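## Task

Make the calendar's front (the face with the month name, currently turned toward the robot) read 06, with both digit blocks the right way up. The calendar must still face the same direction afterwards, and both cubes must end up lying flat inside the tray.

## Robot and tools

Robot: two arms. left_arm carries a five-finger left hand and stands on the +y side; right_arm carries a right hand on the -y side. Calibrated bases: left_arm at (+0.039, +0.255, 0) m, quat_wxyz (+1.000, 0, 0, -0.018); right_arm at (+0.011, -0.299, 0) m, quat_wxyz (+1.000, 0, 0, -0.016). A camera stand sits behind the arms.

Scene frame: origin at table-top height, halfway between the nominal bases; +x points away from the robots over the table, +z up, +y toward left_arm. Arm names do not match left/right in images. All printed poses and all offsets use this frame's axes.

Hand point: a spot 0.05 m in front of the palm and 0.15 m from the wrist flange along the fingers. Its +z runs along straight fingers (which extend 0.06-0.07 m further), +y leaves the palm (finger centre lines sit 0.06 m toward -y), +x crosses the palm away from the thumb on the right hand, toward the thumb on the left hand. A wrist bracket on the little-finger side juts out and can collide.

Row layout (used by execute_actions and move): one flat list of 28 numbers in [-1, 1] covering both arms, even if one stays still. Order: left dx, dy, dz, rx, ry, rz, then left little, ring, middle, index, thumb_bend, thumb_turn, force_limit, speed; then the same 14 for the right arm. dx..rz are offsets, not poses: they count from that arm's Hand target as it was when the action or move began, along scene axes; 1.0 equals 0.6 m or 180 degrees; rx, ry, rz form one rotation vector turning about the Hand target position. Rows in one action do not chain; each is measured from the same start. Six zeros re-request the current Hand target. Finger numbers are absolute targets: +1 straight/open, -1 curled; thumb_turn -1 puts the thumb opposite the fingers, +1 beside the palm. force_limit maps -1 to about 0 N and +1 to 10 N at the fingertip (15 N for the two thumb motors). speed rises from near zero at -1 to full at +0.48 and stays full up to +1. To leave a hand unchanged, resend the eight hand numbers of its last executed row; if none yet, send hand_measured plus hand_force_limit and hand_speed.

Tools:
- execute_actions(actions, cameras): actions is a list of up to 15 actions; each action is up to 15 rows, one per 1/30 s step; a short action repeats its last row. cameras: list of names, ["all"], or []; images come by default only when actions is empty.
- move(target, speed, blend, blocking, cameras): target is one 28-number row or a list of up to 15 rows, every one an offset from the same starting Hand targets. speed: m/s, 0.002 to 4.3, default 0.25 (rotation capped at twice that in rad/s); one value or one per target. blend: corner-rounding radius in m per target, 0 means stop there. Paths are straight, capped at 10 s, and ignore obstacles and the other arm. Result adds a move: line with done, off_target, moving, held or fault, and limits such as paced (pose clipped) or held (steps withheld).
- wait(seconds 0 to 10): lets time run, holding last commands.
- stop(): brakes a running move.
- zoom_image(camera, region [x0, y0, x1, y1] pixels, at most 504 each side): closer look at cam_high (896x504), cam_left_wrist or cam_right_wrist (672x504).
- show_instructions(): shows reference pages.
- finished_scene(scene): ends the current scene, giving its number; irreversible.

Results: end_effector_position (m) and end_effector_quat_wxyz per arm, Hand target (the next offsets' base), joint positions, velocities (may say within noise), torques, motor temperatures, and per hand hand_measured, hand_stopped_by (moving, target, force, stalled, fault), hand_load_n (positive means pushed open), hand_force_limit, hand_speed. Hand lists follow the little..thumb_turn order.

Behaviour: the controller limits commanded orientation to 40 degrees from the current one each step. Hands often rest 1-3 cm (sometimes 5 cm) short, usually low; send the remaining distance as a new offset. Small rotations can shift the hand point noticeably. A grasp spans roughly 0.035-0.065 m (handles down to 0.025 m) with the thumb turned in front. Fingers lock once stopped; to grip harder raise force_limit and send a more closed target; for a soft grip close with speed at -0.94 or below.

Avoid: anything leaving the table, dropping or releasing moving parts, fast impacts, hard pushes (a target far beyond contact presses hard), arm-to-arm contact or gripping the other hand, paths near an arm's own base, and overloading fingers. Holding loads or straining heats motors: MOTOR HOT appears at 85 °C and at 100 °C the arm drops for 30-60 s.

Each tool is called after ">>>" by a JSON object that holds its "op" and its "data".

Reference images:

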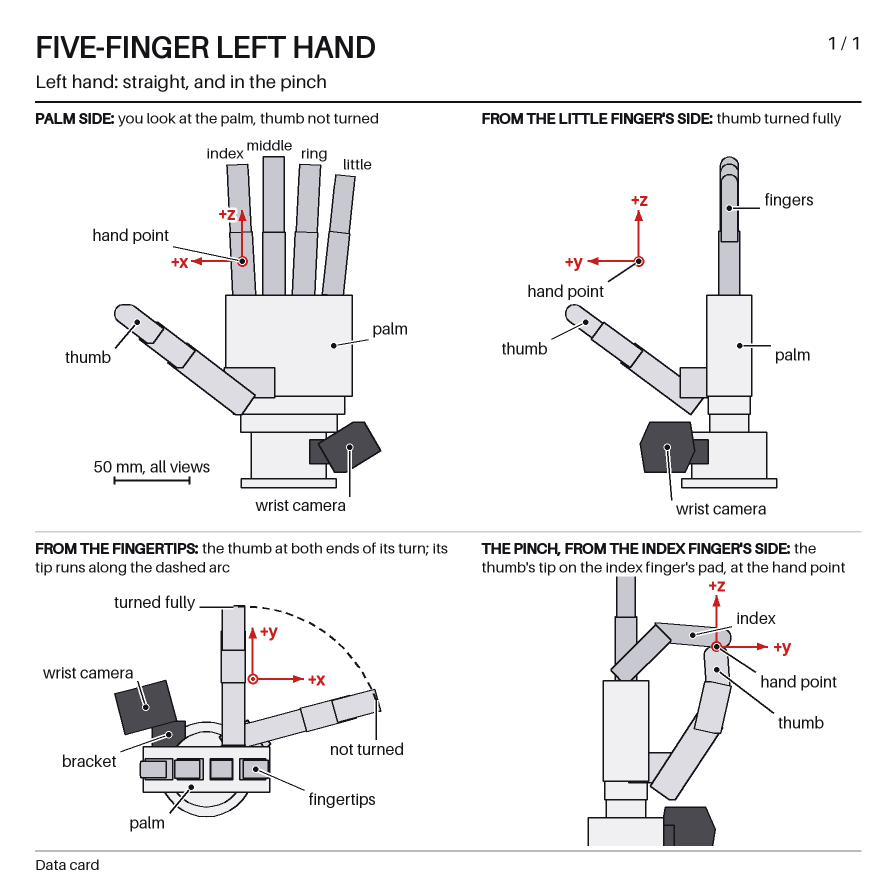

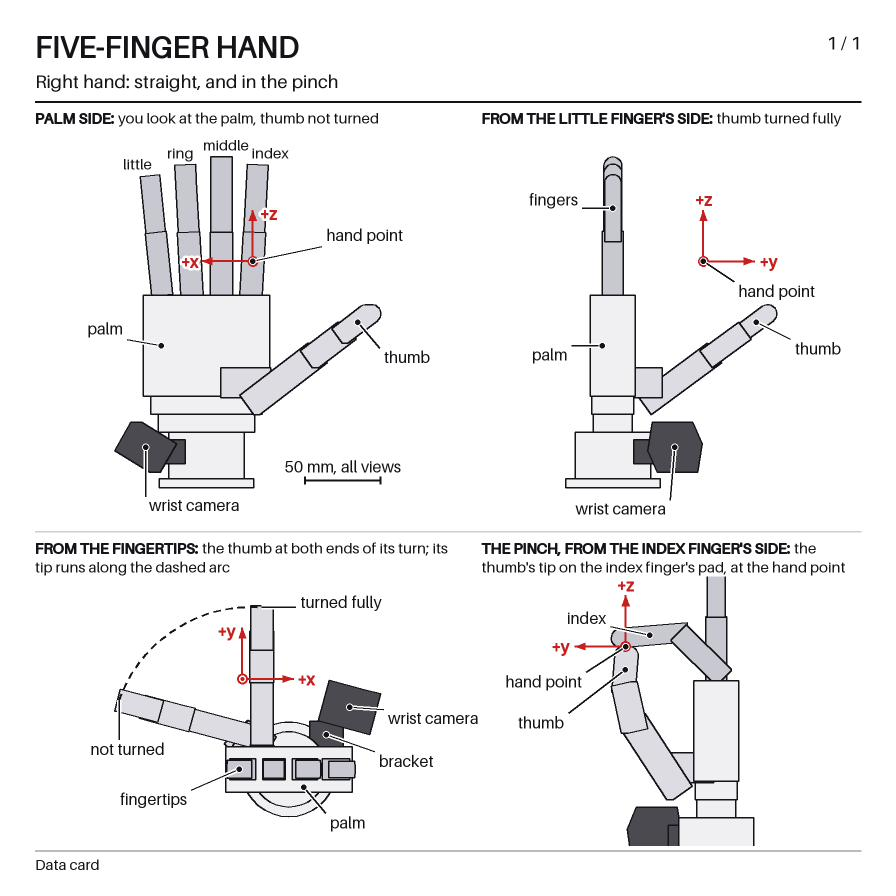

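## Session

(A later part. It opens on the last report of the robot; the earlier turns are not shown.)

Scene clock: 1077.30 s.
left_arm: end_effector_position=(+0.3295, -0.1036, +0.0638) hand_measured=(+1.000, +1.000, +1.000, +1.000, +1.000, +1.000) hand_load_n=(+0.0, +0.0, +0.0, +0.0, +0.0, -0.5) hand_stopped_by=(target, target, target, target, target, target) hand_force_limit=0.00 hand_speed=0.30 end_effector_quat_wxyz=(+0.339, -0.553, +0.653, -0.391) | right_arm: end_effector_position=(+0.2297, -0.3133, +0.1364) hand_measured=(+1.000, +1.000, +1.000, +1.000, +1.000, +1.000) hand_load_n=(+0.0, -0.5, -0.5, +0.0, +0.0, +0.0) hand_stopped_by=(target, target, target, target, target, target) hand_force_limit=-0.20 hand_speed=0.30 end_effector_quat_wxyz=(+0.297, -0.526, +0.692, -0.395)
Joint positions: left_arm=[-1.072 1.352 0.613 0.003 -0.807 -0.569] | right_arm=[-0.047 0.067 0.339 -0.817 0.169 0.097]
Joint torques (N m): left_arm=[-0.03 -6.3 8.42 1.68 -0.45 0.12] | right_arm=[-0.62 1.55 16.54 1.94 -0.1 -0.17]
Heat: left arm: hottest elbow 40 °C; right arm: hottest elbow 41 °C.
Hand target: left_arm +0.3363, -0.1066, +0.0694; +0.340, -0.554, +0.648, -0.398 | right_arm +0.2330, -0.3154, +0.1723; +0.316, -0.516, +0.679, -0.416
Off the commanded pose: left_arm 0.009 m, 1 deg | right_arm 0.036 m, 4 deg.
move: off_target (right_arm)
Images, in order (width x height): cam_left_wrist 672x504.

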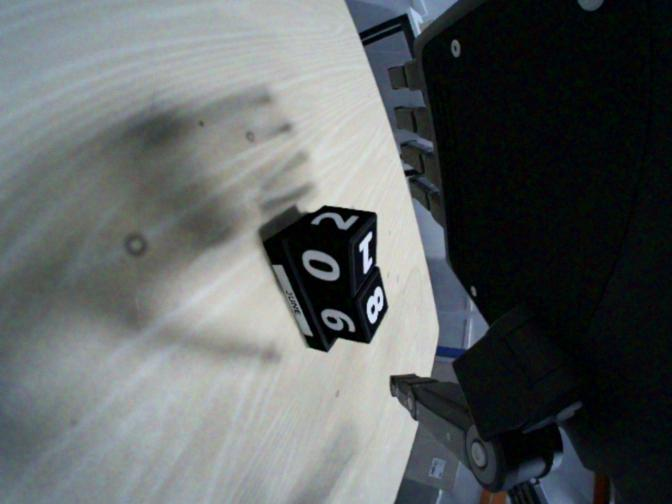

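>>> {"op": "move", "data": {"target": [[-0.02,0.2,0.25,0,0,0,1,1,1,1,1,1,0,0.3,0.05,0.05,0.0,0,0,0,1,1,1,1,1,1,-0.2,0.3],[-0.02,0.5,0.35,0,0,0,1,1,1,1,1,1,0,0.3,0.16,0.29,-0.1,0,0,0,1,1,1,1,1,1,-0.2,0.3],[-0.02,0.5,0.35,0,0,0,1,1,1,1,1,1,0,0.3,0.16,0.285,-0.195,0,0,0,1,1,1,1,1,1,-0.2,0.3]], "speed": [0.25,0.3,0.15], "blend": [0.03,0.01,0], "cameras": ["cam_right_wrist","cam_high"]}}

>>> {"op": "zoom_image", "data": {"camera": "cam_right_wrist", "region": [250, 130, 450, 330]}}

>>> {"op": "zoom_image", "data": {"camera": "cam_high", "region": [405, 183, 449, 225]}}

Scene clock: 1205.73 s.
left_arm: end_effector_position=(+0.3175, +0.1901, +0.2464) hand_measured=(+1.000, +1.000, +1.000, +1.000, +1.000, +1.000) hand_load_n=(+0.0, +0.0, +0.0, +0.0, +0.0, +0.0) hand_stopped_by=(target, target, target, target, target, target) hand_force_limit=0.00 hand_speed=0.30 end_effector_quat_wxyz=(+0.321, -0.564, +0.656, -0.386) | right_arm: end_effector_position=(+0.3265, -0.1440, +0.0571) hand_measured=(+1.000, +1.000, +1.000, +1.000, +1.000, +1.000) hand_load_n=(+0.0, +0.0, +0.0, +0.0, +0.0, +0.0) hand_stopped_by=(target, target, target, target, target, target) hand_force_limit=-0.20 hand_speed=0.30 end_effector_quat_wxyz=(+0.317, -0.517, +0.678, -0.416)
Joint positions: left_arm=[-0.035 0.442 0.646 -0.724 0.083 0.032] | right_arm=[0.81 1.024 0.353 -0.123 0.882 0.665]
Joint torques (N m): left_arm=[0.09 1.08 15.99 1.18 0.05 0.12] | right_arm=[-0.73 -3.19 9.16 2.14 0.34 -0.1]
Motor temperatures (°C): left_arm=[27 26 36 26 26 24] | right_arm=[24 29 47 25 26 24]
Heat: left arm: hottest elbow 36 °C; right arm: hottest elbow 47 °C.
Hand target: left_arm +0.3243, +0.1934, +0.2794; +0.340, -0.554, +0.648, -0.398 | right_arm +0.3290, -0.1445, +0.0553; +0.316, -0.515, +0.679, -0.416
Off the commanded pose: left_arm 0.034 m, 3 deg | right_arm 0.003 m, 0 deg.
move: off_target (left_arm)
Images, in order (width x height): cam_high 896x504, cam_right_wrist 672x504.

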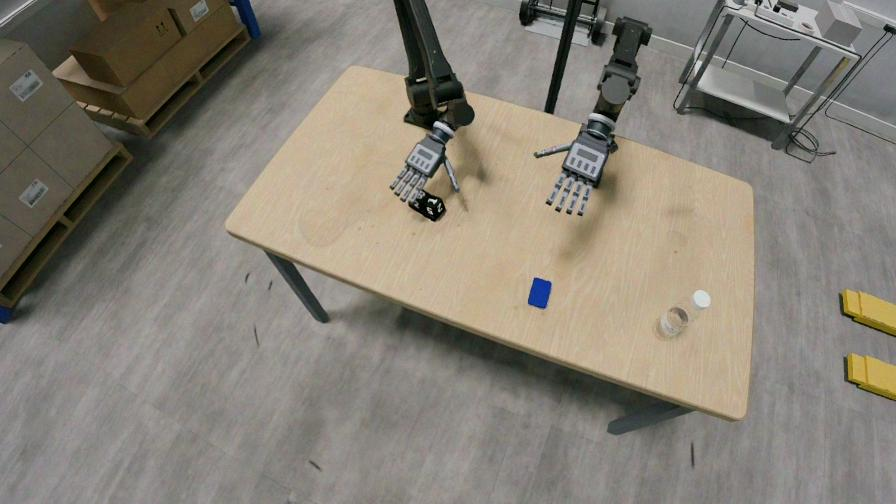

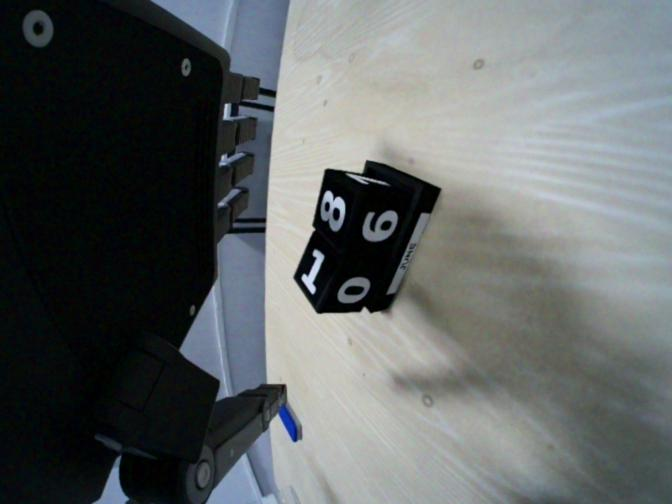

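Scaled by 2.520 from the camera's 672x504 image, which has a finer 960x720 frame.

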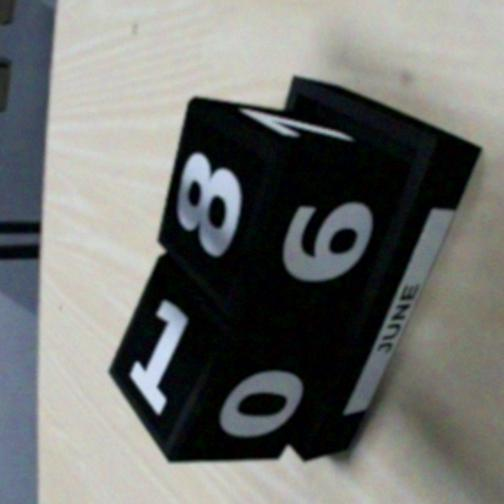

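Scaled by 11.455 from the camera's 896x504 image, which has a finer 1280x720 frame.

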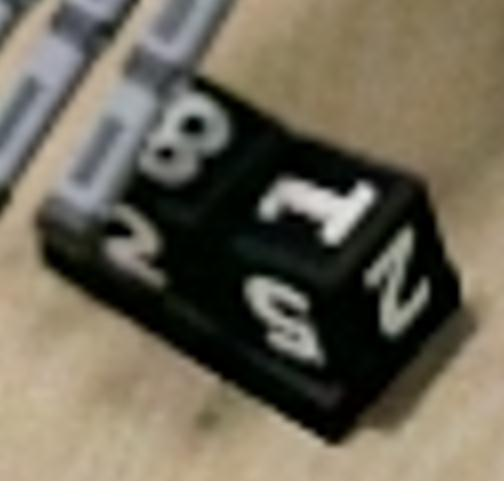

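>>> {"op": "execute_actions", "data": {"actions": []}}

Scene clock: 1232.73 s.
left_arm: end_effector_position=(+0.3175, +0.1901, +0.2464) hand_measured=(+1.000, +1.000, +1.000, +1.000, +1.000, +1.000) hand_load_n=(+0.0, +0.0, +0.0, +0.0, +0.0, +0.0) hand_stopped_by=(target, target, target, target, target, target) hand_force_limit=0.00 hand_speed=0.30 end_effector_quat_wxyz=(+0.321, -0.564, +0.656, -0.386) | right_arm: end_effector_position=(+0.3266, -0.1440, +0.0571) hand_measured=(+1.000, +1.000, +1.000, +1.000, +1.000, +1.000) hand_load_n=(+0.0, +0.0, -0.5, +0.0, +0.0, +0.0) hand_stopped_by=(target, target, target, target, target, target) hand_force_limit=-0.20 hand_speed=0.30 end_effector_quat_wxyz=(+0.317, -0.517, +0.678, -0.416)
Joint positions: left_arm=[-0.035 0.442 0.646 -0.724 0.083 0.032] | right_arm=[0.81 1.024 0.353 -0.122 0.882 0.665]
Joint velocities: within noise
Joint torques (N m): left_arm=[0.09 1.08 15.99 1.17 0.04 0.11] | right_arm=[-0.67 -3.25 9.14 2.14 0.34 -0.1]
Motor temperatures (°C): left_arm=[27 25 40 25 26 24] | right_arm=[24 29 46 25 26 24]
Heat: left arm: hottest elbow 40 °C; right arm: hottest elbow 46 °C.
Hand target: left_arm +0.3243, +0.1934, +0.2794; +0.340, -0.554, +0.648, -0.398 | right_arm +0.3291, -0.1444, +0.0553; +0.317, -0.515, +0.679, -0.416
Off the commanded pose: left_arm 0.034 m, 3 deg | right_arm 0.003 m, 0 deg.

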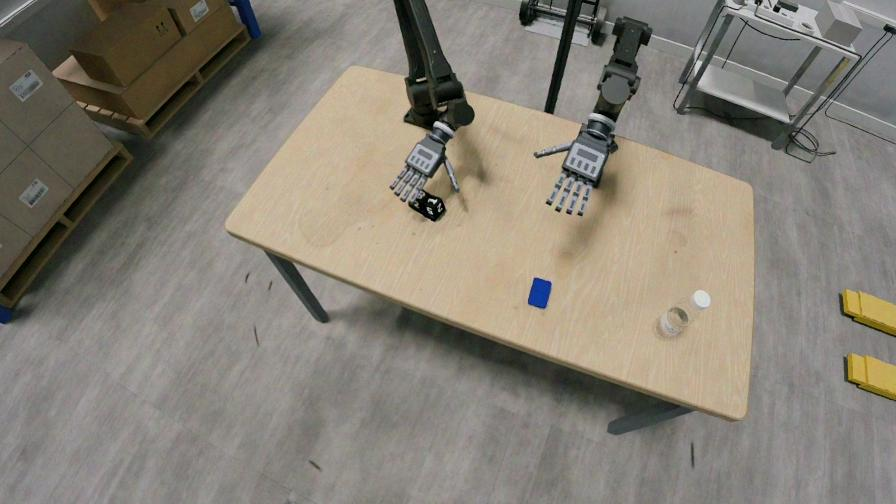

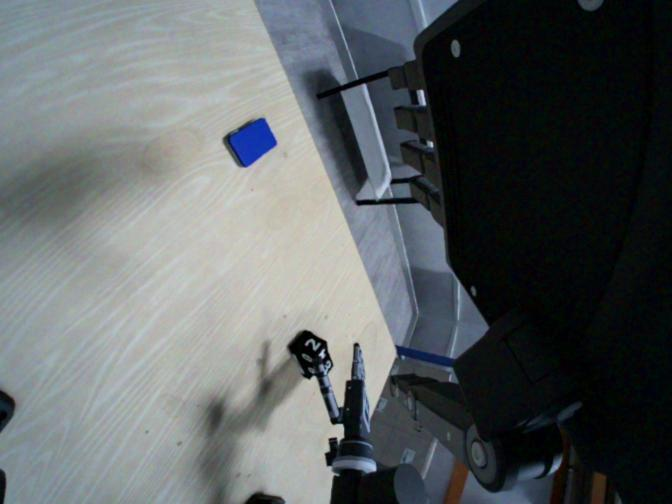

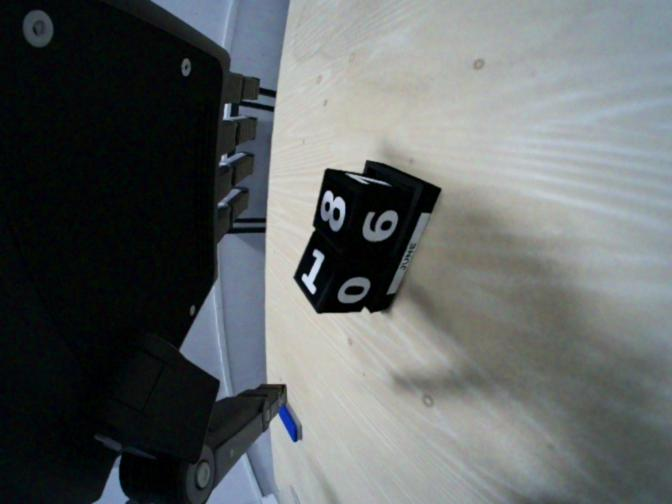

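>>> {"op": "zoom_image", "data": {"camera": "cam_right_wrist", "region": [280, 140, 460, 330]}}

>>> {"op": "zoom_image", "data": {"camera": "cam_left_wrist", "region": [260, 310, 360, 400]}}

>>> {"op": "zoom_image", "data": {"camera": "cam_high", "region": [385, 170, 465, 235]}}

Scaled by 2.653 from the camera's 672x504 image, which has a finer 960x720 frame.

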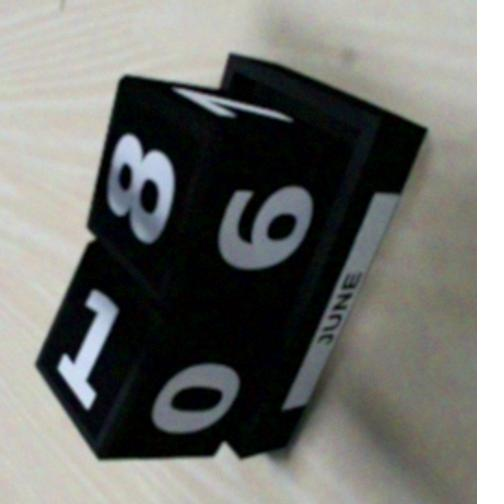

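Scaled by 5.040 from the camera's 672x504 image, which has a finer 960x720 frame.

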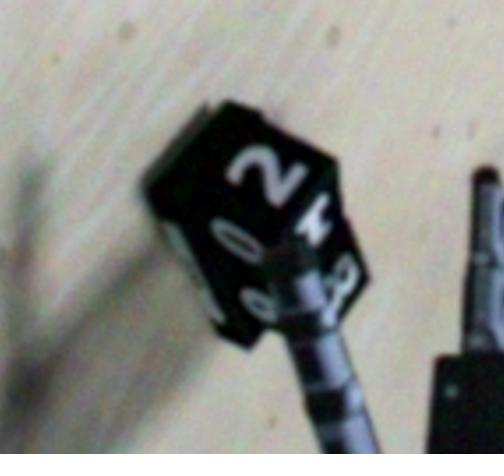

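Scaled by 6.300 from the camera's 896x504 image, which has a finer 1280x720 frame.

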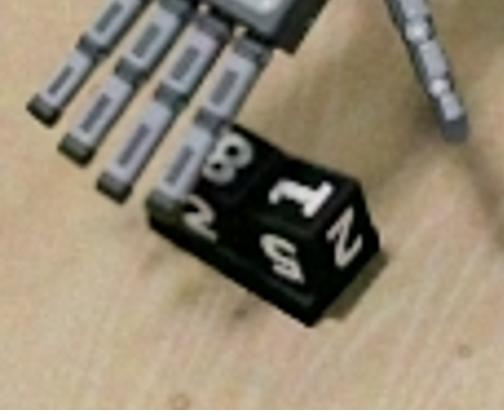

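>>> {"op": "zoom_image", "data": {"camera": "cam_right_wrist", "region": [290, 230, 400, 320]}}

>>> {"op": "zoom_image", "data": {"camera": "cam_right_wrist", "region": [310, 155, 450, 250]}}

Scaled by 4.582 from the camera's 672x504 image, which has a finer 960x720 frame.

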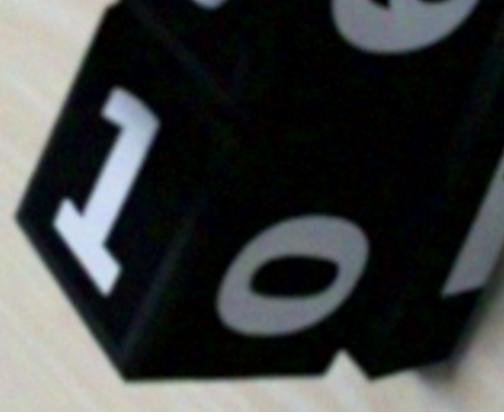

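Scaled by 3.600 from the camera's 672x504 image, which has a finer 960x720 frame.

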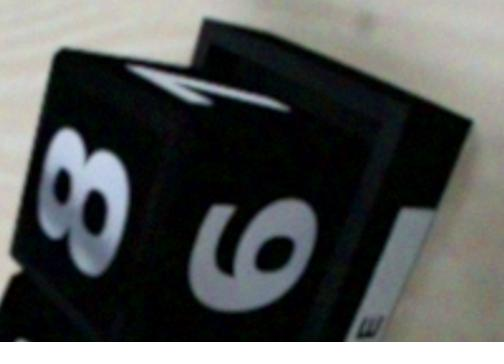

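>>> {"op": "move", "data": {"target": [[0,0,0,0,0,0, 1,1,1,1,1,1,0,0.3, 0,0,0.05,0,0,0, 1,1,1,1,1,1,-0.2,0.3],[0,0,0,0,0,0, 1,1,1,1,1,1,0,0.3, -0.12,0.0,0.05,0,0,0, 1,1,1,1,1,1,-0.2,0.3],[0,0,0,0,0,0, 1,1,1,1,1,1,0,0.3, -0.12,0.0,-0.02,0,0,0, 1,1,1,1,1,1,-0.2,0.3]], "speed": 0.15, "cameras": ["cam_right_wrist"]}}

>>> {"op": "zoom_image", "data": {"camera": "cam_right_wrist", "region": [280, 130, 440, 290]}}

Scene clock: 1307.20 s.
left_arm: end_effector_position=(+0.3175, +0.1902, +0.2464) hand_measured=(+1.000, +1.000, +1.000, +1.000, +1.000, +1.000) hand_load_n=(+0.0, +0.0, +0.0, +0.0, +0.0, -0.5) hand_stopped_by=(target, target, target, target, target, target) hand_force_limit=0.00 hand_speed=0.30 end_effector_quat_wxyz=(+0.321, -0.564, +0.656, -0.386) | right_arm: end_effector_position=(+0.2554, -0.1469, +0.0436) hand_measured=(+1.000, +1.000, +1.000, +1.000, +1.000, +1.000) hand_load_n=(-0.5, +0.0, +0.0, +0.0, +0.0, -0.5) hand_stopped_by=(target, target, target, target, target, target) hand_force_limit=-0.20 hand_speed=0.30 end_effector_quat_wxyz=(+0.314, -0.517, +0.678, -0.417)
Joint positions: left_arm=[-0.035 0.442 0.646 -0.724 0.084 0.032] | right_arm=[1.069 0.907 0.297 -0.495 1.036 1.037]
Joint torques (N m): left_arm=[0.03 1.03 16.01 1.17 0.04 0.11] | right_arm=[-0.21 -1.61 9.26 1.66 0.73 -0.06]
Heat: left arm: hottest elbow 44 °C; right arm: hottest elbow 43 °C.
Hand target: left_arm +0.3243, +0.1934, +0.2794; +0.340, -0.554, +0.648, -0.398 | right_arm +0.2571, -0.1445, +0.0433; +0.316, -0.515, +0.679, -0.416
Off the commanded pose: left_arm 0.034 m, 3 deg | right_arm 0.003 m, 0 deg.
move: off_target (left_arm)
Images, in order (width x height): cam_right_wrist 672x504.

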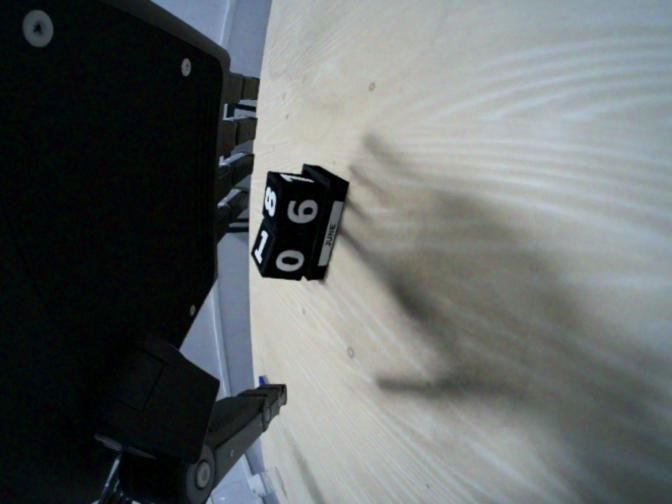

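Scaled by 3.150 from the camera's 672x504 image, which has a finer 960x720 frame.

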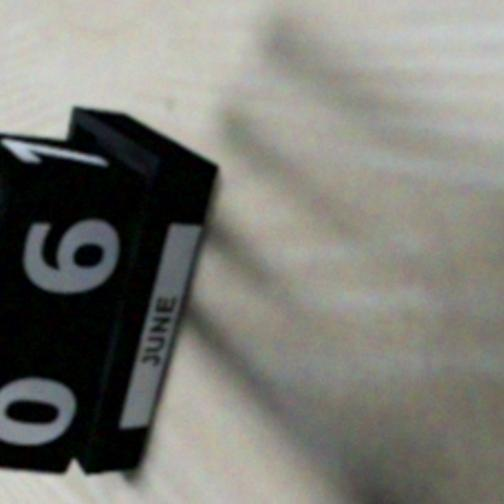

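>>> {"op": "zoom_image", "data": {"camera": "cam_right_wrist", "region": [245, 155, 355, 290]}}

Scaled by 3.733 from the camera's 672x504 image, which has a finer 960x720 frame.

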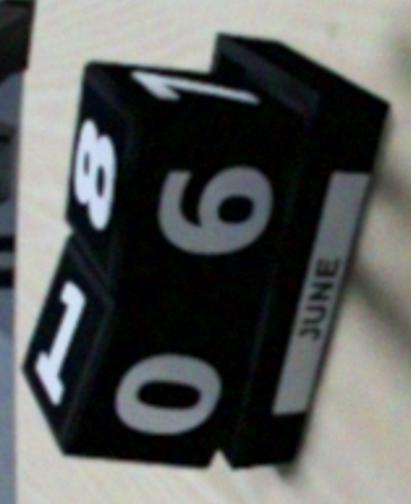

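>>> {"op": "move", "data": {"target": [[0,0,0,0,0,0, 1,1,1,1,1,1,0,0.3, 0,-0.08,0.1,0,0,0, 1,1,1,1,1,1,-0.2,0.3],[-0.032,-0.15,-0.2,0,0,-0.117, 1,1,1,1,1,1,0,0.3, -0.05,-0.25,0.18,0,0,0, 1,1,1,1,1,1,-0.2,0.3],[-0.032,-0.327,-0.34,0,0,-0.117, 1,1,1,1,1,1,0,0.3, -0.05,-0.25,0.18,0,0,0, 1,1,1,1,1,1,-0.2,0.3]], "speed": 0.2, "cameras": ["cam_left_wrist","cam_high"]}}

Scene clock: 1456.10 s.
left_arm: end_effector_position=(+0.2996, +0.0086, +0.0635) hand_measured=(+1.000, +1.000, +1.000, +1.000, +1.000, +1.000) hand_load_n=(+0.0, +0.0, +0.0, +0.0, +0.0, +0.0) hand_stopped_by=(target, target, target, target, target, target) hand_force_limit=0.00 hand_speed=0.30 end_effector_quat_wxyz=(+0.261, -0.427, +0.747, -0.437) | right_arm: end_effector_position=(+0.2251, -0.2935, +0.1207) hand_measured=(+1.000, +1.000, +1.000, +1.000, +1.000, +1.000) hand_load_n=(+0.0, +0.0, +0.0, +0.0, +0.0, +0.0) hand_stopped_by=(target, target, target, target, target, target) hand_force_limit=-0.20 hand_speed=0.30 end_effector_quat_wxyz=(+0.297, -0.527, +0.687, -0.404)
Joint positions: left_arm=[-0.747 0.902 0.28 0.104 -0.236 -0.113] | right_arm=[0.249 0.025 0.297 -0.851 0.429 0.245]
Joint torques (N m): left_arm=[-2.02 -1.73 10.39 2.18 -0.34 -0.11] | right_arm=[-0.73 1.61 15.79 1.68 0.04 -0.17]
Motor temperatures (°C): left_arm=[27 25 47 26 26 24] | right_arm=[24 29 41 25 27 24]
Heat: left arm: hottest elbow 47 °C; right arm: hottest elbow 41 °C.
Hand target: left_arm +0.3050, -0.0028, +0.0754; +0.261, -0.426, +0.738, -0.453 | right_arm +0.2271, -0.2945, +0.1512; +0.316, -0.515, +0.679, -0.416
Off the commanded pose: left_arm 0.017 m, 2 deg | right_arm 0.031 m, 3 deg.
move: off_target (left_arm, right_arm)
Images, in order (width x height): cam_high 896x504, cam_left_wrist 672x504.

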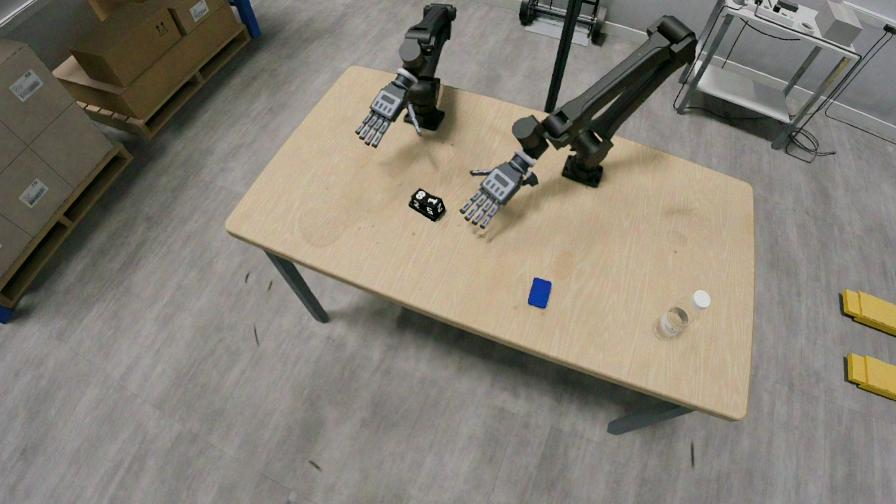

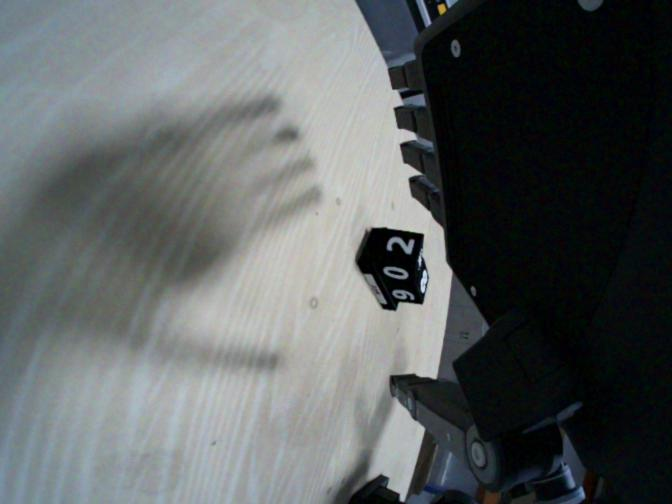

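>>> {"op": "zoom_image", "data": {"camera": "cam_left_wrist", "region": [350, 220, 435, 315]}}

>>> {"op": "zoom_image", "data": {"camera": "cam_high", "region": [400, 180, 456, 228]}}

Scaled by 5.305 from the camera's 672x504 image, which has a finer 960x720 frame.

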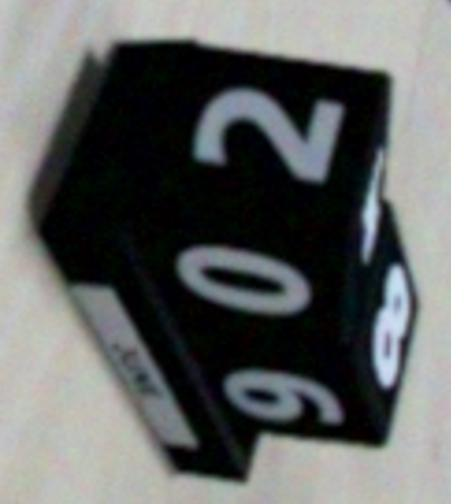

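Scaled by 9.000 from the camera's 896x504 image, which has a finer 1280x720 frame.

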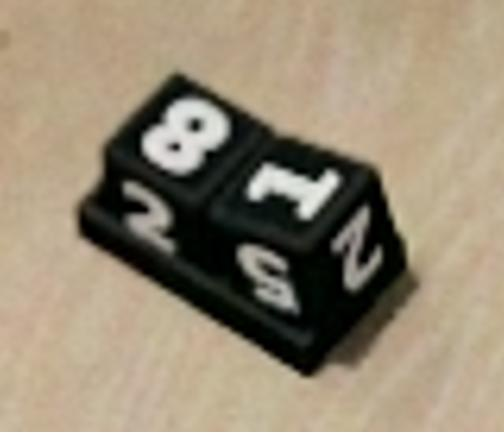

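>>> {"op": "move", "data": {"target": [[-0.042,0.255,0.208,0,0,0, 1,1,1,1,1,1,0,0.3, 0,0,0,0,0,0, 1,1,0.6,0.6,0.55,-1,-0.2,0.3],[-0.042,0.255,0.208,0,0,0, 1,1,1,1,1,1,0,0.3, 0.19,0.3125,-0.05,0,0,0, 1,1,0.6,0.6,0.55,-1,-0.2,0.3]], "speed": 0.25, "cameras": ["cam_right_wrist"]}}

>>> {"op": "zoom_image", "data": {"camera": "cam_right_wrist", "region": [230, 120, 470, 300]}}

Scene clock: 1558.70 s.
left_arm: end_effector_position=(+0.2713, +0.1470, +0.1664) hand_measured=(+1.000, +1.000, +1.000, +1.000, +1.000, +1.000) hand_load_n=(+0.0, +0.0, +0.0, +0.0, +0.0, +0.0) hand_stopped_by=(target, target, target, target, target, target) hand_force_limit=0.00 hand_speed=0.30 end_effector_quat_wxyz=(+0.237, -0.439, +0.745, -0.442) | right_arm: end_effector_position=(+0.3232, -0.1225, +0.0996) hand_measured=(+1.000, +1.000, +0.600, +0.600, +0.550, -1.000) hand_load_n=(+0.0, +0.0, +0.0, +0.0, +0.0, +0.0) hand_stopped_by=(target, target, target, target, target, target) hand_force_limit=-0.20 hand_speed=0.30 end_effector_quat_wxyz=(+0.293, -0.535, +0.671, -0.421)
Joint positions: left_arm=[-0.019 0.343 0.428 -0.662 0.421 0.219] | right_arm=[0.88 0.996 0.503 -0.416 0.926 0.734]
Joint torques (N m): left_arm=[0.09 1.03 15.99 1.05 0.21 0.11] | right_arm=[-0.62 -3.78 14.56 1.98 0.6 0]
Motor temperatures (°C): left_arm=[27 25 42 26 26 24] | right_arm=[24 29 51 25 26 24]
Heat: left arm: hottest elbow 42 °C; right arm: hottest elbow 51 °C.
Hand target: left_arm +0.2798, +0.1502, +0.2002; +0.261, -0.426, +0.738, -0.453 | right_arm +0.3411, -0.1070, +0.1213; +0.316, -0.515, +0.679, -0.416
Off the commanded pose: left_arm 0.035 m, 4 deg | right_arm 0.032 m, 4 deg.
move: off_target (left_arm, right_arm)
Images, in order (width x height): cam_right_wrist 672x504.

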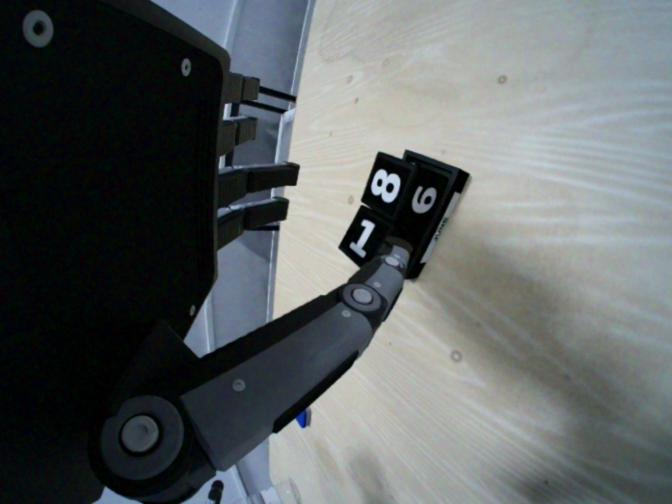

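Scaled by 2.100 from the camera's 672x504 image, which has a finer 960x720 frame.

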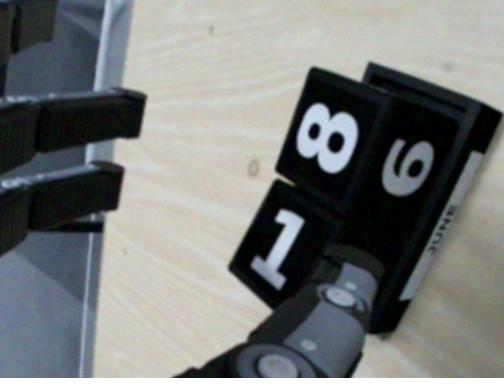

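>>> {"op": "move", "data": {"target": [[0,0,0,0,0,0, 1,1,1,1,1,1,0,0.3, 0.002,0,-0.10,0,0,0, 1,1,0.6,0.6,0.55,-1,-0.2,0.3],[0,0,0,0,0,0, 1,1,1,1,1,1,0,0.3, 0.002,0,-0.127,0,0,0, 1,1,0.6,0.6,0.55,-1,-0.2,0.3]], "speed": 0.12, "cameras": ["cam_right_wrist"]}}

>>> {"op": "zoom_image", "data": {"camera": "cam_right_wrist", "region": [240, 120, 480, 300]}}

Scene clock: 1571.37 s.
left_arm: end_effector_position=(+0.2713, +0.1470, +0.1664) hand_measured=(+1.000, +1.000, +1.000, +1.000, +1.000, +1.000) hand_load_n=(+0.0, +0.0, +0.0, +0.0, -0.5, +0.5) hand_stopped_by=(target, target, target, target, target, target) hand_force_limit=0.00 hand_speed=0.30 end_effector_quat_wxyz=(+0.237, -0.439, +0.745, -0.442) | right_arm: end_effector_position=(+0.3389, -0.1072, +0.0462) hand_measured=(+1.000, +1.000, +0.600, +0.600, +0.550, -1.000) hand_load_n=(+0.0, +0.0, +0.0, +0.0, +0.0, +0.0) hand_stopped_by=(target, target, target, target, target, target) hand_force_limit=-0.20 hand_speed=0.30 end_effector_quat_wxyz=(+0.315, -0.520, +0.676, -0.417)
Joint positions: left_arm=[-0.019 0.343 0.428 -0.662 0.421 0.219] | right_arm=[0.875 1.19 0.43 -0.097 0.926 0.736]
Joint torques (N m): left_arm=[0.03 1.08 15.99 1.05 0.21 0.11] | right_arm=[-0.62 -4.95 8.69 2.02 0.42 -0.06]
Heat: left arm: hottest elbow 44 °C; right arm: hottest elbow 50 °C.
Hand target: left_arm +0.2798, +0.1502, +0.2002; +0.261, -0.426, +0.738, -0.453 | right_arm +0.3423, -0.1068, +0.0452; +0.317, -0.515, +0.679, -0.416
Off the commanded pose: left_arm 0.035 m, 4 deg | right_arm 0.004 m, 1 deg.
move: off_target (left_arm)
Images, in order (width x height): cam_right_wrist 672x504.

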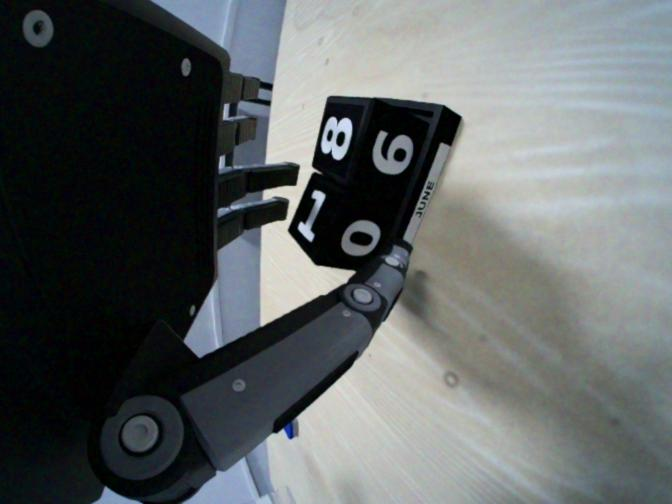

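Scaled by 2.100 from the camera's 672x504 image, which has a finer 960x720 frame.

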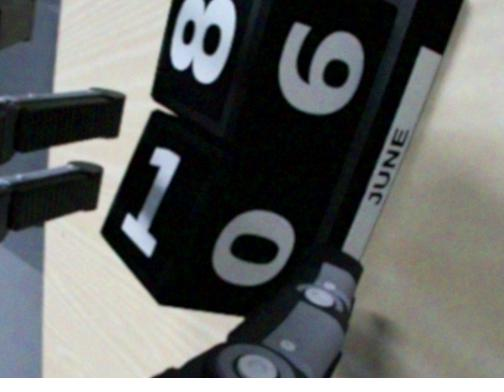

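>>> {"op": "move", "data": {"target": [[0,0,0,0,0,0, 1,1,1,1,1,1,0,0.3, 0.002,0.0108,0,0,0,0, 1,1,0.6,0.6,0.55,-1,-0.2,0.3],[0,0,0,0,0,0, 1,1,1,1,1,1,0,0.3, 0.002,0.0108,-0.0153,0,0,0, 1,1,0.6,0.6,0.55,-1,-0.2,0.3]], "speed": 0.08, "cameras": ["cam_right_wrist"]}}

>>> {"op": "zoom_image", "data": {"camera": "cam_right_wrist", "region": [240, 120, 480, 300]}}

Scene clock: 1582.20 s.
left_arm: end_effector_position=(+0.2713, +0.1470, +0.1664) hand_measured=(+1.000, +1.000, +1.000, +1.000, +1.000, +1.000) hand_load_n=(+0.0, +0.0, +0.0, +0.0, -0.5, +0.0) hand_stopped_by=(target, target, target, target, target, target) hand_force_limit=0.00 hand_speed=0.30 end_effector_quat_wxyz=(+0.237, -0.439, +0.745, -0.442) | right_arm: end_effector_position=(+0.3406, -0.1060, +0.0350) hand_measured=(+1.000, +1.000, +0.600, +0.600, +0.550, -1.000) hand_load_n=(+0.5, +0.0, +0.0, +0.5, +0.0, +0.0) hand_stopped_by=(target, target, target, target, target, target) hand_force_limit=-0.20 hand_speed=0.30 end_effector_quat_wxyz=(+0.309, -0.521, +0.677, -0.418)
Joint positions: left_arm=[-0.019 0.343 0.428 -0.662 0.421 0.219] | right_arm=[0.875 1.237 0.43 -0.066 0.928 0.742]
Joint torques (N m): left_arm=[0.03 1.03 15.99 1.03 0.21 0.11] | right_arm=[0.15 -5.13 8.76 2.02 0.66 0.02]
Heat: left arm: hottest elbow 46 °C; right arm: hottest elbow 48 °C.
Hand target: left_arm +0.2798, +0.1502, +0.2002; +0.261, -0.426, +0.738, -0.453 | right_arm +0.3435, -0.1004, +0.0360; +0.317, -0.515, +0.679, -0.416
Off the commanded pose: left_arm 0.035 m, 4 deg | right_arm 0.006 m, 1 deg.
move: off_target (left_arm)
Images, in order (width x height): cam_right_wrist 672x504.

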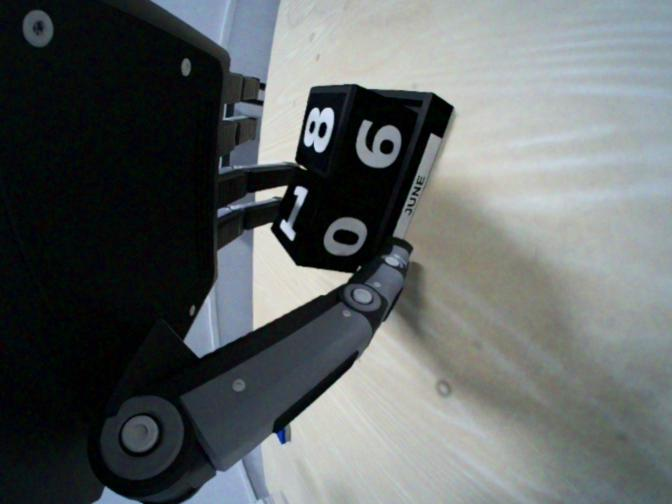

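Scaled by 2.100 from the camera's 672x504 image, which has a finer 960x720 frame.

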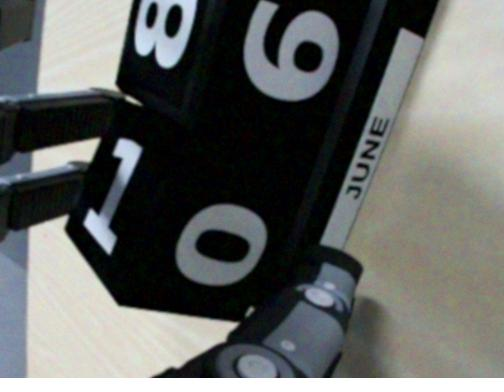

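>>> {"op": "move", "data": {"target": [[0,0,0,0,0,0, 1,1,1,1,1,1,0,0.3, 0.004,0.0,0.055,0,0,0, 1,1,0.6,0.6,0.55,-1,-0.2,0.3],[0,0,0,0,0,0, 1,1,1,1,1,1,0,0.3, 0.004,0.035,0.055,0,0,0, 1,1,0.6,0.6,0.55,-1,-0.2,0.3],[0,0,0,0,0,0, 1,1,1,1,1,1,0,0.3, 0.002,0.003,0.02,0,0,0, 1,1,0.6,0.6,0.55,-1,-0.2,0.3],[0,0,0,0,0,0, 1,1,1,1,1,1,0,0.3, 0.002,0.003,-0.003,0,0,0, 1,1,0.6,0.6,0.55,-1,-0.2,0.3]], "speed": 0.1, "cameras": ["cam_right_wrist"]}}

>>> {"op": "zoom_image", "data": {"camera": "cam_right_wrist", "region": [240, 120, 480, 300]}}

Scene clock: 1593.50 s.
left_arm: end_effector_position=(+0.2713, +0.1470, +0.1664) hand_measured=(+1.000, +1.000, +1.000, +1.000, +1.000, +1.000) hand_load_n=(+0.0, +0.0, +0.0, +0.0, +0.0, -0.5) hand_stopped_by=(target, target, target, target, target, target) hand_force_limit=0.00 hand_speed=0.30 end_effector_quat_wxyz=(+0.237, -0.439, +0.745, -0.442) | right_arm: end_effector_position=(+0.3420, -0.0983, +0.0360) hand_measured=(+1.000, +1.000, +0.600, +0.600, +0.550, -1.000) hand_load_n=(+0.0, +0.0, +0.0, +0.0, +0.0, +0.0) hand_stopped_by=(target, target, target, target, target, target) hand_force_limit=-0.20 hand_speed=0.30 end_effector_quat_wxyz=(+0.318, -0.514, +0.680, -0.415)
Joint positions: left_arm=[-0.019 0.343 0.428 -0.662 0.421 0.219] | right_arm=[0.888 1.25 0.438 -0.058 0.935 0.768]
Joint torques (N m): left_arm=[0.03 1.03 15.99 1.05 0.21 0.11] | right_arm=[-0.73 -5.42 8.29 2.07 0.41 -0.18]
Motor temperatures (°C): left_arm=[27 25 47 26 26 24] | right_arm=[24 29 47 25 26 24]
Heat: left arm: hottest elbow 47 °C; right arm: hottest elbow 47 °C.
Hand target: left_arm +0.2798, +0.1502, +0.2002; +0.261, -0.426, +0.738, -0.453 | right_arm +0.3446, -0.0987, +0.0341; +0.316, -0.515, +0.679, -0.416
Off the commanded pose: left_arm 0.035 m, 4 deg | right_arm 0.003 m, 0 deg.
move: off_target (left_arm)
Images, in order (width x height): cam_right_wrist 672x504.

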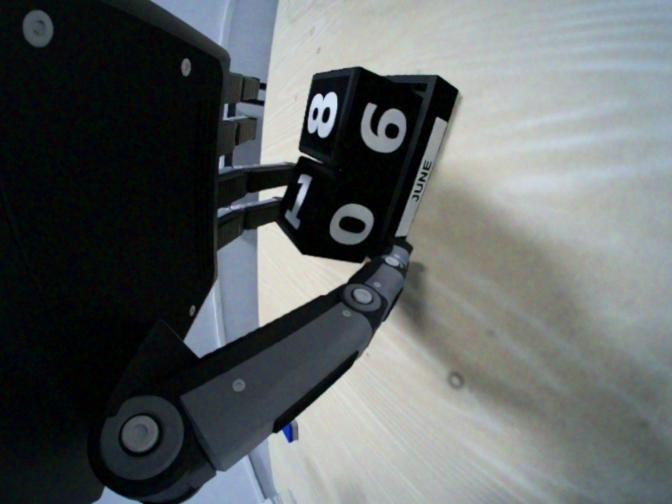

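Scaled by 2.100 from the camera's 672x504 image, which has a finer 960x720 frame.

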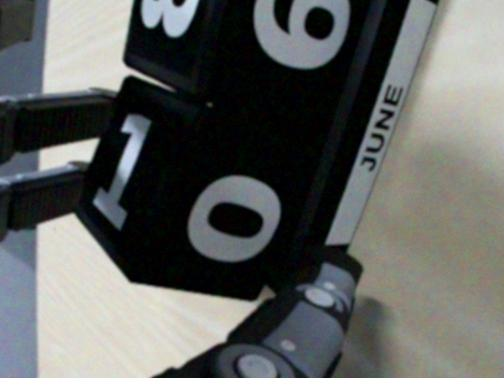

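>>> {"op": "execute_actions", "data": {"actions": [[[0,0,0,0,0,0,1,1,1,1,1,1,0,0.3,0,0,0,0,0,0,1,1,0.35,0.35,0.33,-1,-0.3,-0.6]],[[0,0,0,0,0,0,1,1,1,1,1,1,0,0.3,0,0,0,0,0,0,1,1,0.35,0.35,0.33,-1,-0.3,-0.6]],[[0,0,0,0,0,0,1,1,1,1,1,1,0,0.3,0,0,0,0,0,0,1,1,-0.1,-0.1,-0.2,-1,-0.2,-0.9]]]}}

>>> {"op": "wait", "data": {"seconds": 2.5, "cameras": ["cam_right_wrist"]}}

>>> {"op": "zoom_image", "data": {"camera": "cam_right_wrist", "region": [240, 120, 480, 300]}}

Scene clock: 1603.43 s.
left_arm: end_effector_position=(+0.2713, +0.1470, +0.1664) hand_measured=(+1.000, +1.000, +1.000, +1.000, +1.000, +1.000) hand_load_n=(+0.0, +0.0, +0.0, +0.0, +0.0, +0.0) hand_stopped_by=(target, target, target, target, target, target) hand_force_limit=0.00 hand_speed=0.30 end_effector_quat_wxyz=(+0.237, -0.439, +0.745, -0.442) | right_arm: end_effector_position=(+0.3425, -0.0981, +0.0364) hand_measured=(+1.000, +1.000, +0.268, +0.240, +0.294, -1.000) hand_load_n=(+0.0, +0.0, +1.5, +4.5, +8.5, +0.0) hand_stopped_by=(target, target, force, force, force, target) hand_force_limit=-0.20 hand_speed=-0.90 end_effector_quat_wxyz=(+0.319, -0.514, +0.680, -0.415)
Joint positions: left_arm=[-0.019 0.343 0.428 -0.662 0.421 0.219] | right_arm=[0.888 1.25 0.438 -0.055 0.935 0.767]
Joint torques (N m): left_arm=[0.03 1.03 15.99 1.05 0.21 0.11] | right_arm=[-0.67 -5.36 8.29 1.89 0.42 -0.18]
Heat: left arm: hottest elbow 48 °C; right arm: hottest elbow 45 °C.
Hand target: left_arm +0.2798, +0.1502, +0.2002; +0.261, -0.426, +0.738, -0.453 | right_arm +0.3447, -0.0987, +0.0341; +0.316, -0.515, +0.679, -0.416
Off the commanded pose: left_arm 0.035 m, 4 deg | right_arm 0.003 m, 0 deg.

Scene clock: 1605.93 s.
left_arm: end_effector_position=(+0.2713, +0.1470, +0.1664) hand_measured=(+1.000, +1.000, +1.000, +1.000, +1.000, +1.000) hand_load_n=(+0.0, +0.0, +0.0, +0.0, +0.0, +0.0) hand_stopped_by=(target, target, target, target, target, target) hand_force_limit=0.00 hand_speed=0.30 end_effector_quat_wxyz=(+0.237, -0.439, +0.745, -0.442) | right_arm: end_effector_position=(+0.3425, -0.0981, +0.0364) hand_measured=(+1.000, +1.000, +0.268, +0.240, +0.294, -1.000) hand_load_n=(+0.0, +0.0, +1.0, +4.5, +8.5, +0.0) hand_stopped_by=(target, target, force, force, force, target) hand_force_limit=-0.20 hand_speed=-0.90 end_effector_quat_wxyz=(+0.319, -0.514, +0.680, -0.415)
Joint positions: left_arm=[-0.019 0.343 0.428 -0.662 0.421 0.219] | right_arm=[0.888 1.25 0.438 -0.055 0.935 0.767]
Joint torques (N m): left_arm=[0.09 1.03 15.99 1.03 0.21 0.11] | right_arm=[-0.62 -5.3 8.27 1.92 0.42 -0.18]
Heat: left arm: hottest elbow 48 °C; right arm: hottest elbow 45 °C.
Hand target: left_arm +0.2798, +0.1502, +0.2002; +0.261, -0.426, +0.738, -0.453 | right_arm +0.3447, -0.0987, +0.0341; +0.316, -0.515, +0.679, -0.416
Off the commanded pose: left_arm 0.035 m, 4 deg | right_arm 0.003 m, 0 deg.
wait: 2.50 s; at rest by 0.17 s
Images, in order (width x height): cam_right_wrist 672x504.

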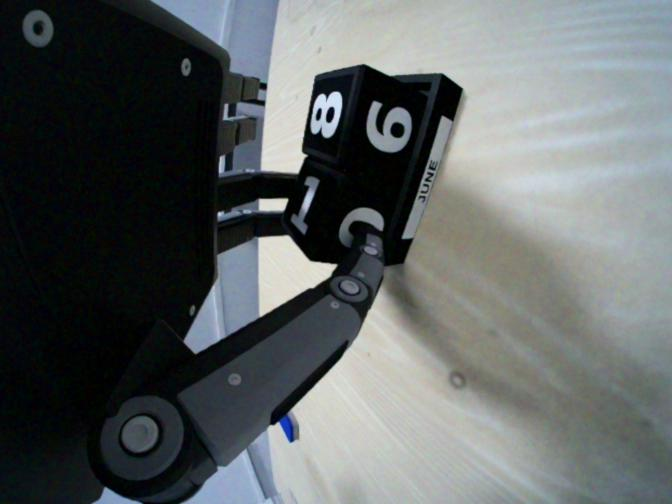

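Scaled by 2.100 from the camera's 672x504 image, which has a finer 960x720 frame.

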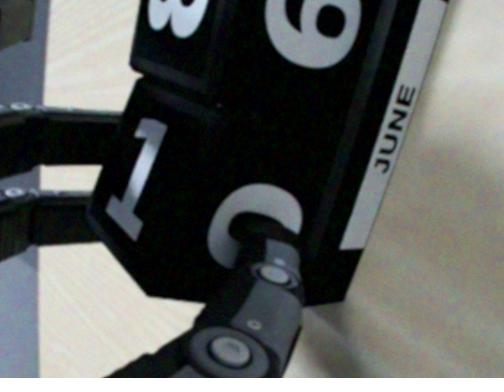

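>>> {"op": "move", "data": {"target": [[0,0,0,0,0,0,1,1,1,1,1,1,0,0.3, 0.012,0.008,0.06,0,0,0, 1,1,-0.1,-0.1,-0.2,-1,-0.2,-0.9]], "speed": 0.08, "cameras": ["cam_right_wrist","cam_left_wrist"]}}

>>> {"op": "zoom_image", "data": {"camera": "cam_right_wrist", "region": [240, 120, 480, 300]}}

Scene clock: 1613.70 s.
left_arm: end_effector_position=(+0.2713, +0.1470, +0.1664) hand_measured=(+1.000, +1.000, +1.000, +1.000, +1.000, +1.000) hand_load_n=(+0.0, +0.0, +0.0, +0.0, +0.5, +0.0) hand_stopped_by=(target, target, target, target, target, target) hand_force_limit=0.00 hand_speed=0.30 end_effector_quat_wxyz=(+0.237, -0.439, +0.745, -0.442) | right_arm: end_effector_position=(+0.3374, -0.1068, +0.0481) hand_measured=(+1.000, +1.000, +0.268, +0.240, +0.292, -1.000) hand_load_n=(+0.0, +0.0, +0.0, +2.0, +3.0, +0.0) hand_stopped_by=(target, target, force, force, force, target) hand_force_limit=-0.20 hand_speed=-0.90 end_effector_quat_wxyz=(+0.299, -0.526, +0.677, -0.419)
Joint positions: left_arm=[-0.019 0.343 0.428 -0.662 0.421 0.219] | right_arm=[0.88 1.192 0.459 -0.172 0.93 0.755]
Joint torques (N m): left_arm=[0.03 1.03 15.99 1.03 0.21 0.11] | right_arm=[-0.73 -6.83 12.77 1.09 0.46 -0.18]
Heat: left arm: hottest elbow 49 °C; right arm: hottest elbow 44 °C.
Hand target: left_arm +0.2798, +0.1502, +0.2002; +0.261, -0.426, +0.738, -0.453 | right_arm +0.3519, -0.0939, +0.0701; +0.316, -0.515, +0.679, -0.416
Off the commanded pose: left_arm 0.035 m, 4 deg | right_arm 0.029 m, 2 deg.
move: off_target (left_arm, right_arm)
Images, in order (width x height): cam_left_wrist 672x504, cam_right_wrist 672x504.

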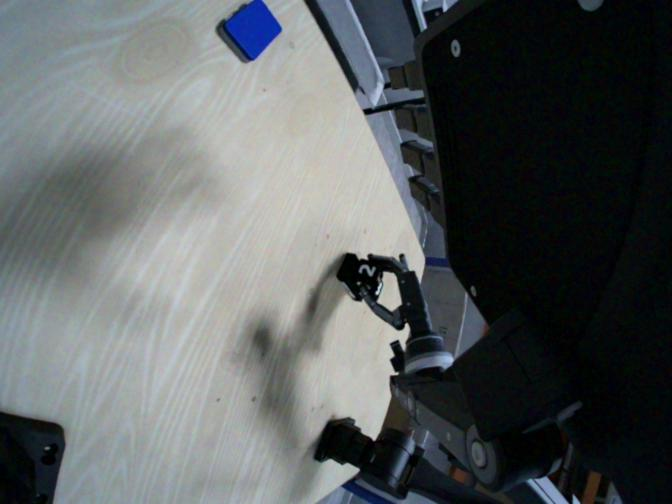

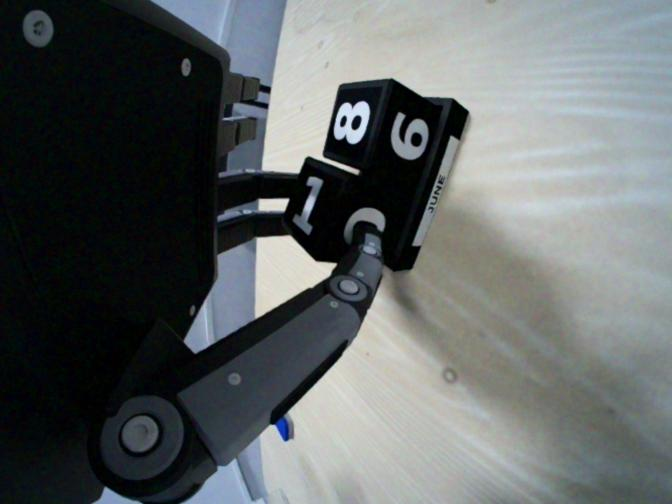

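Scaled by 2.100 from the camera's 672x504 image, which has a finer 960x720 frame.

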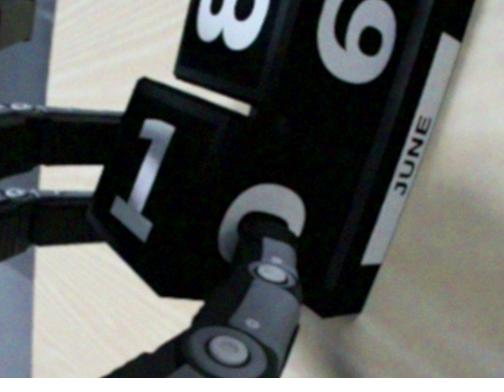

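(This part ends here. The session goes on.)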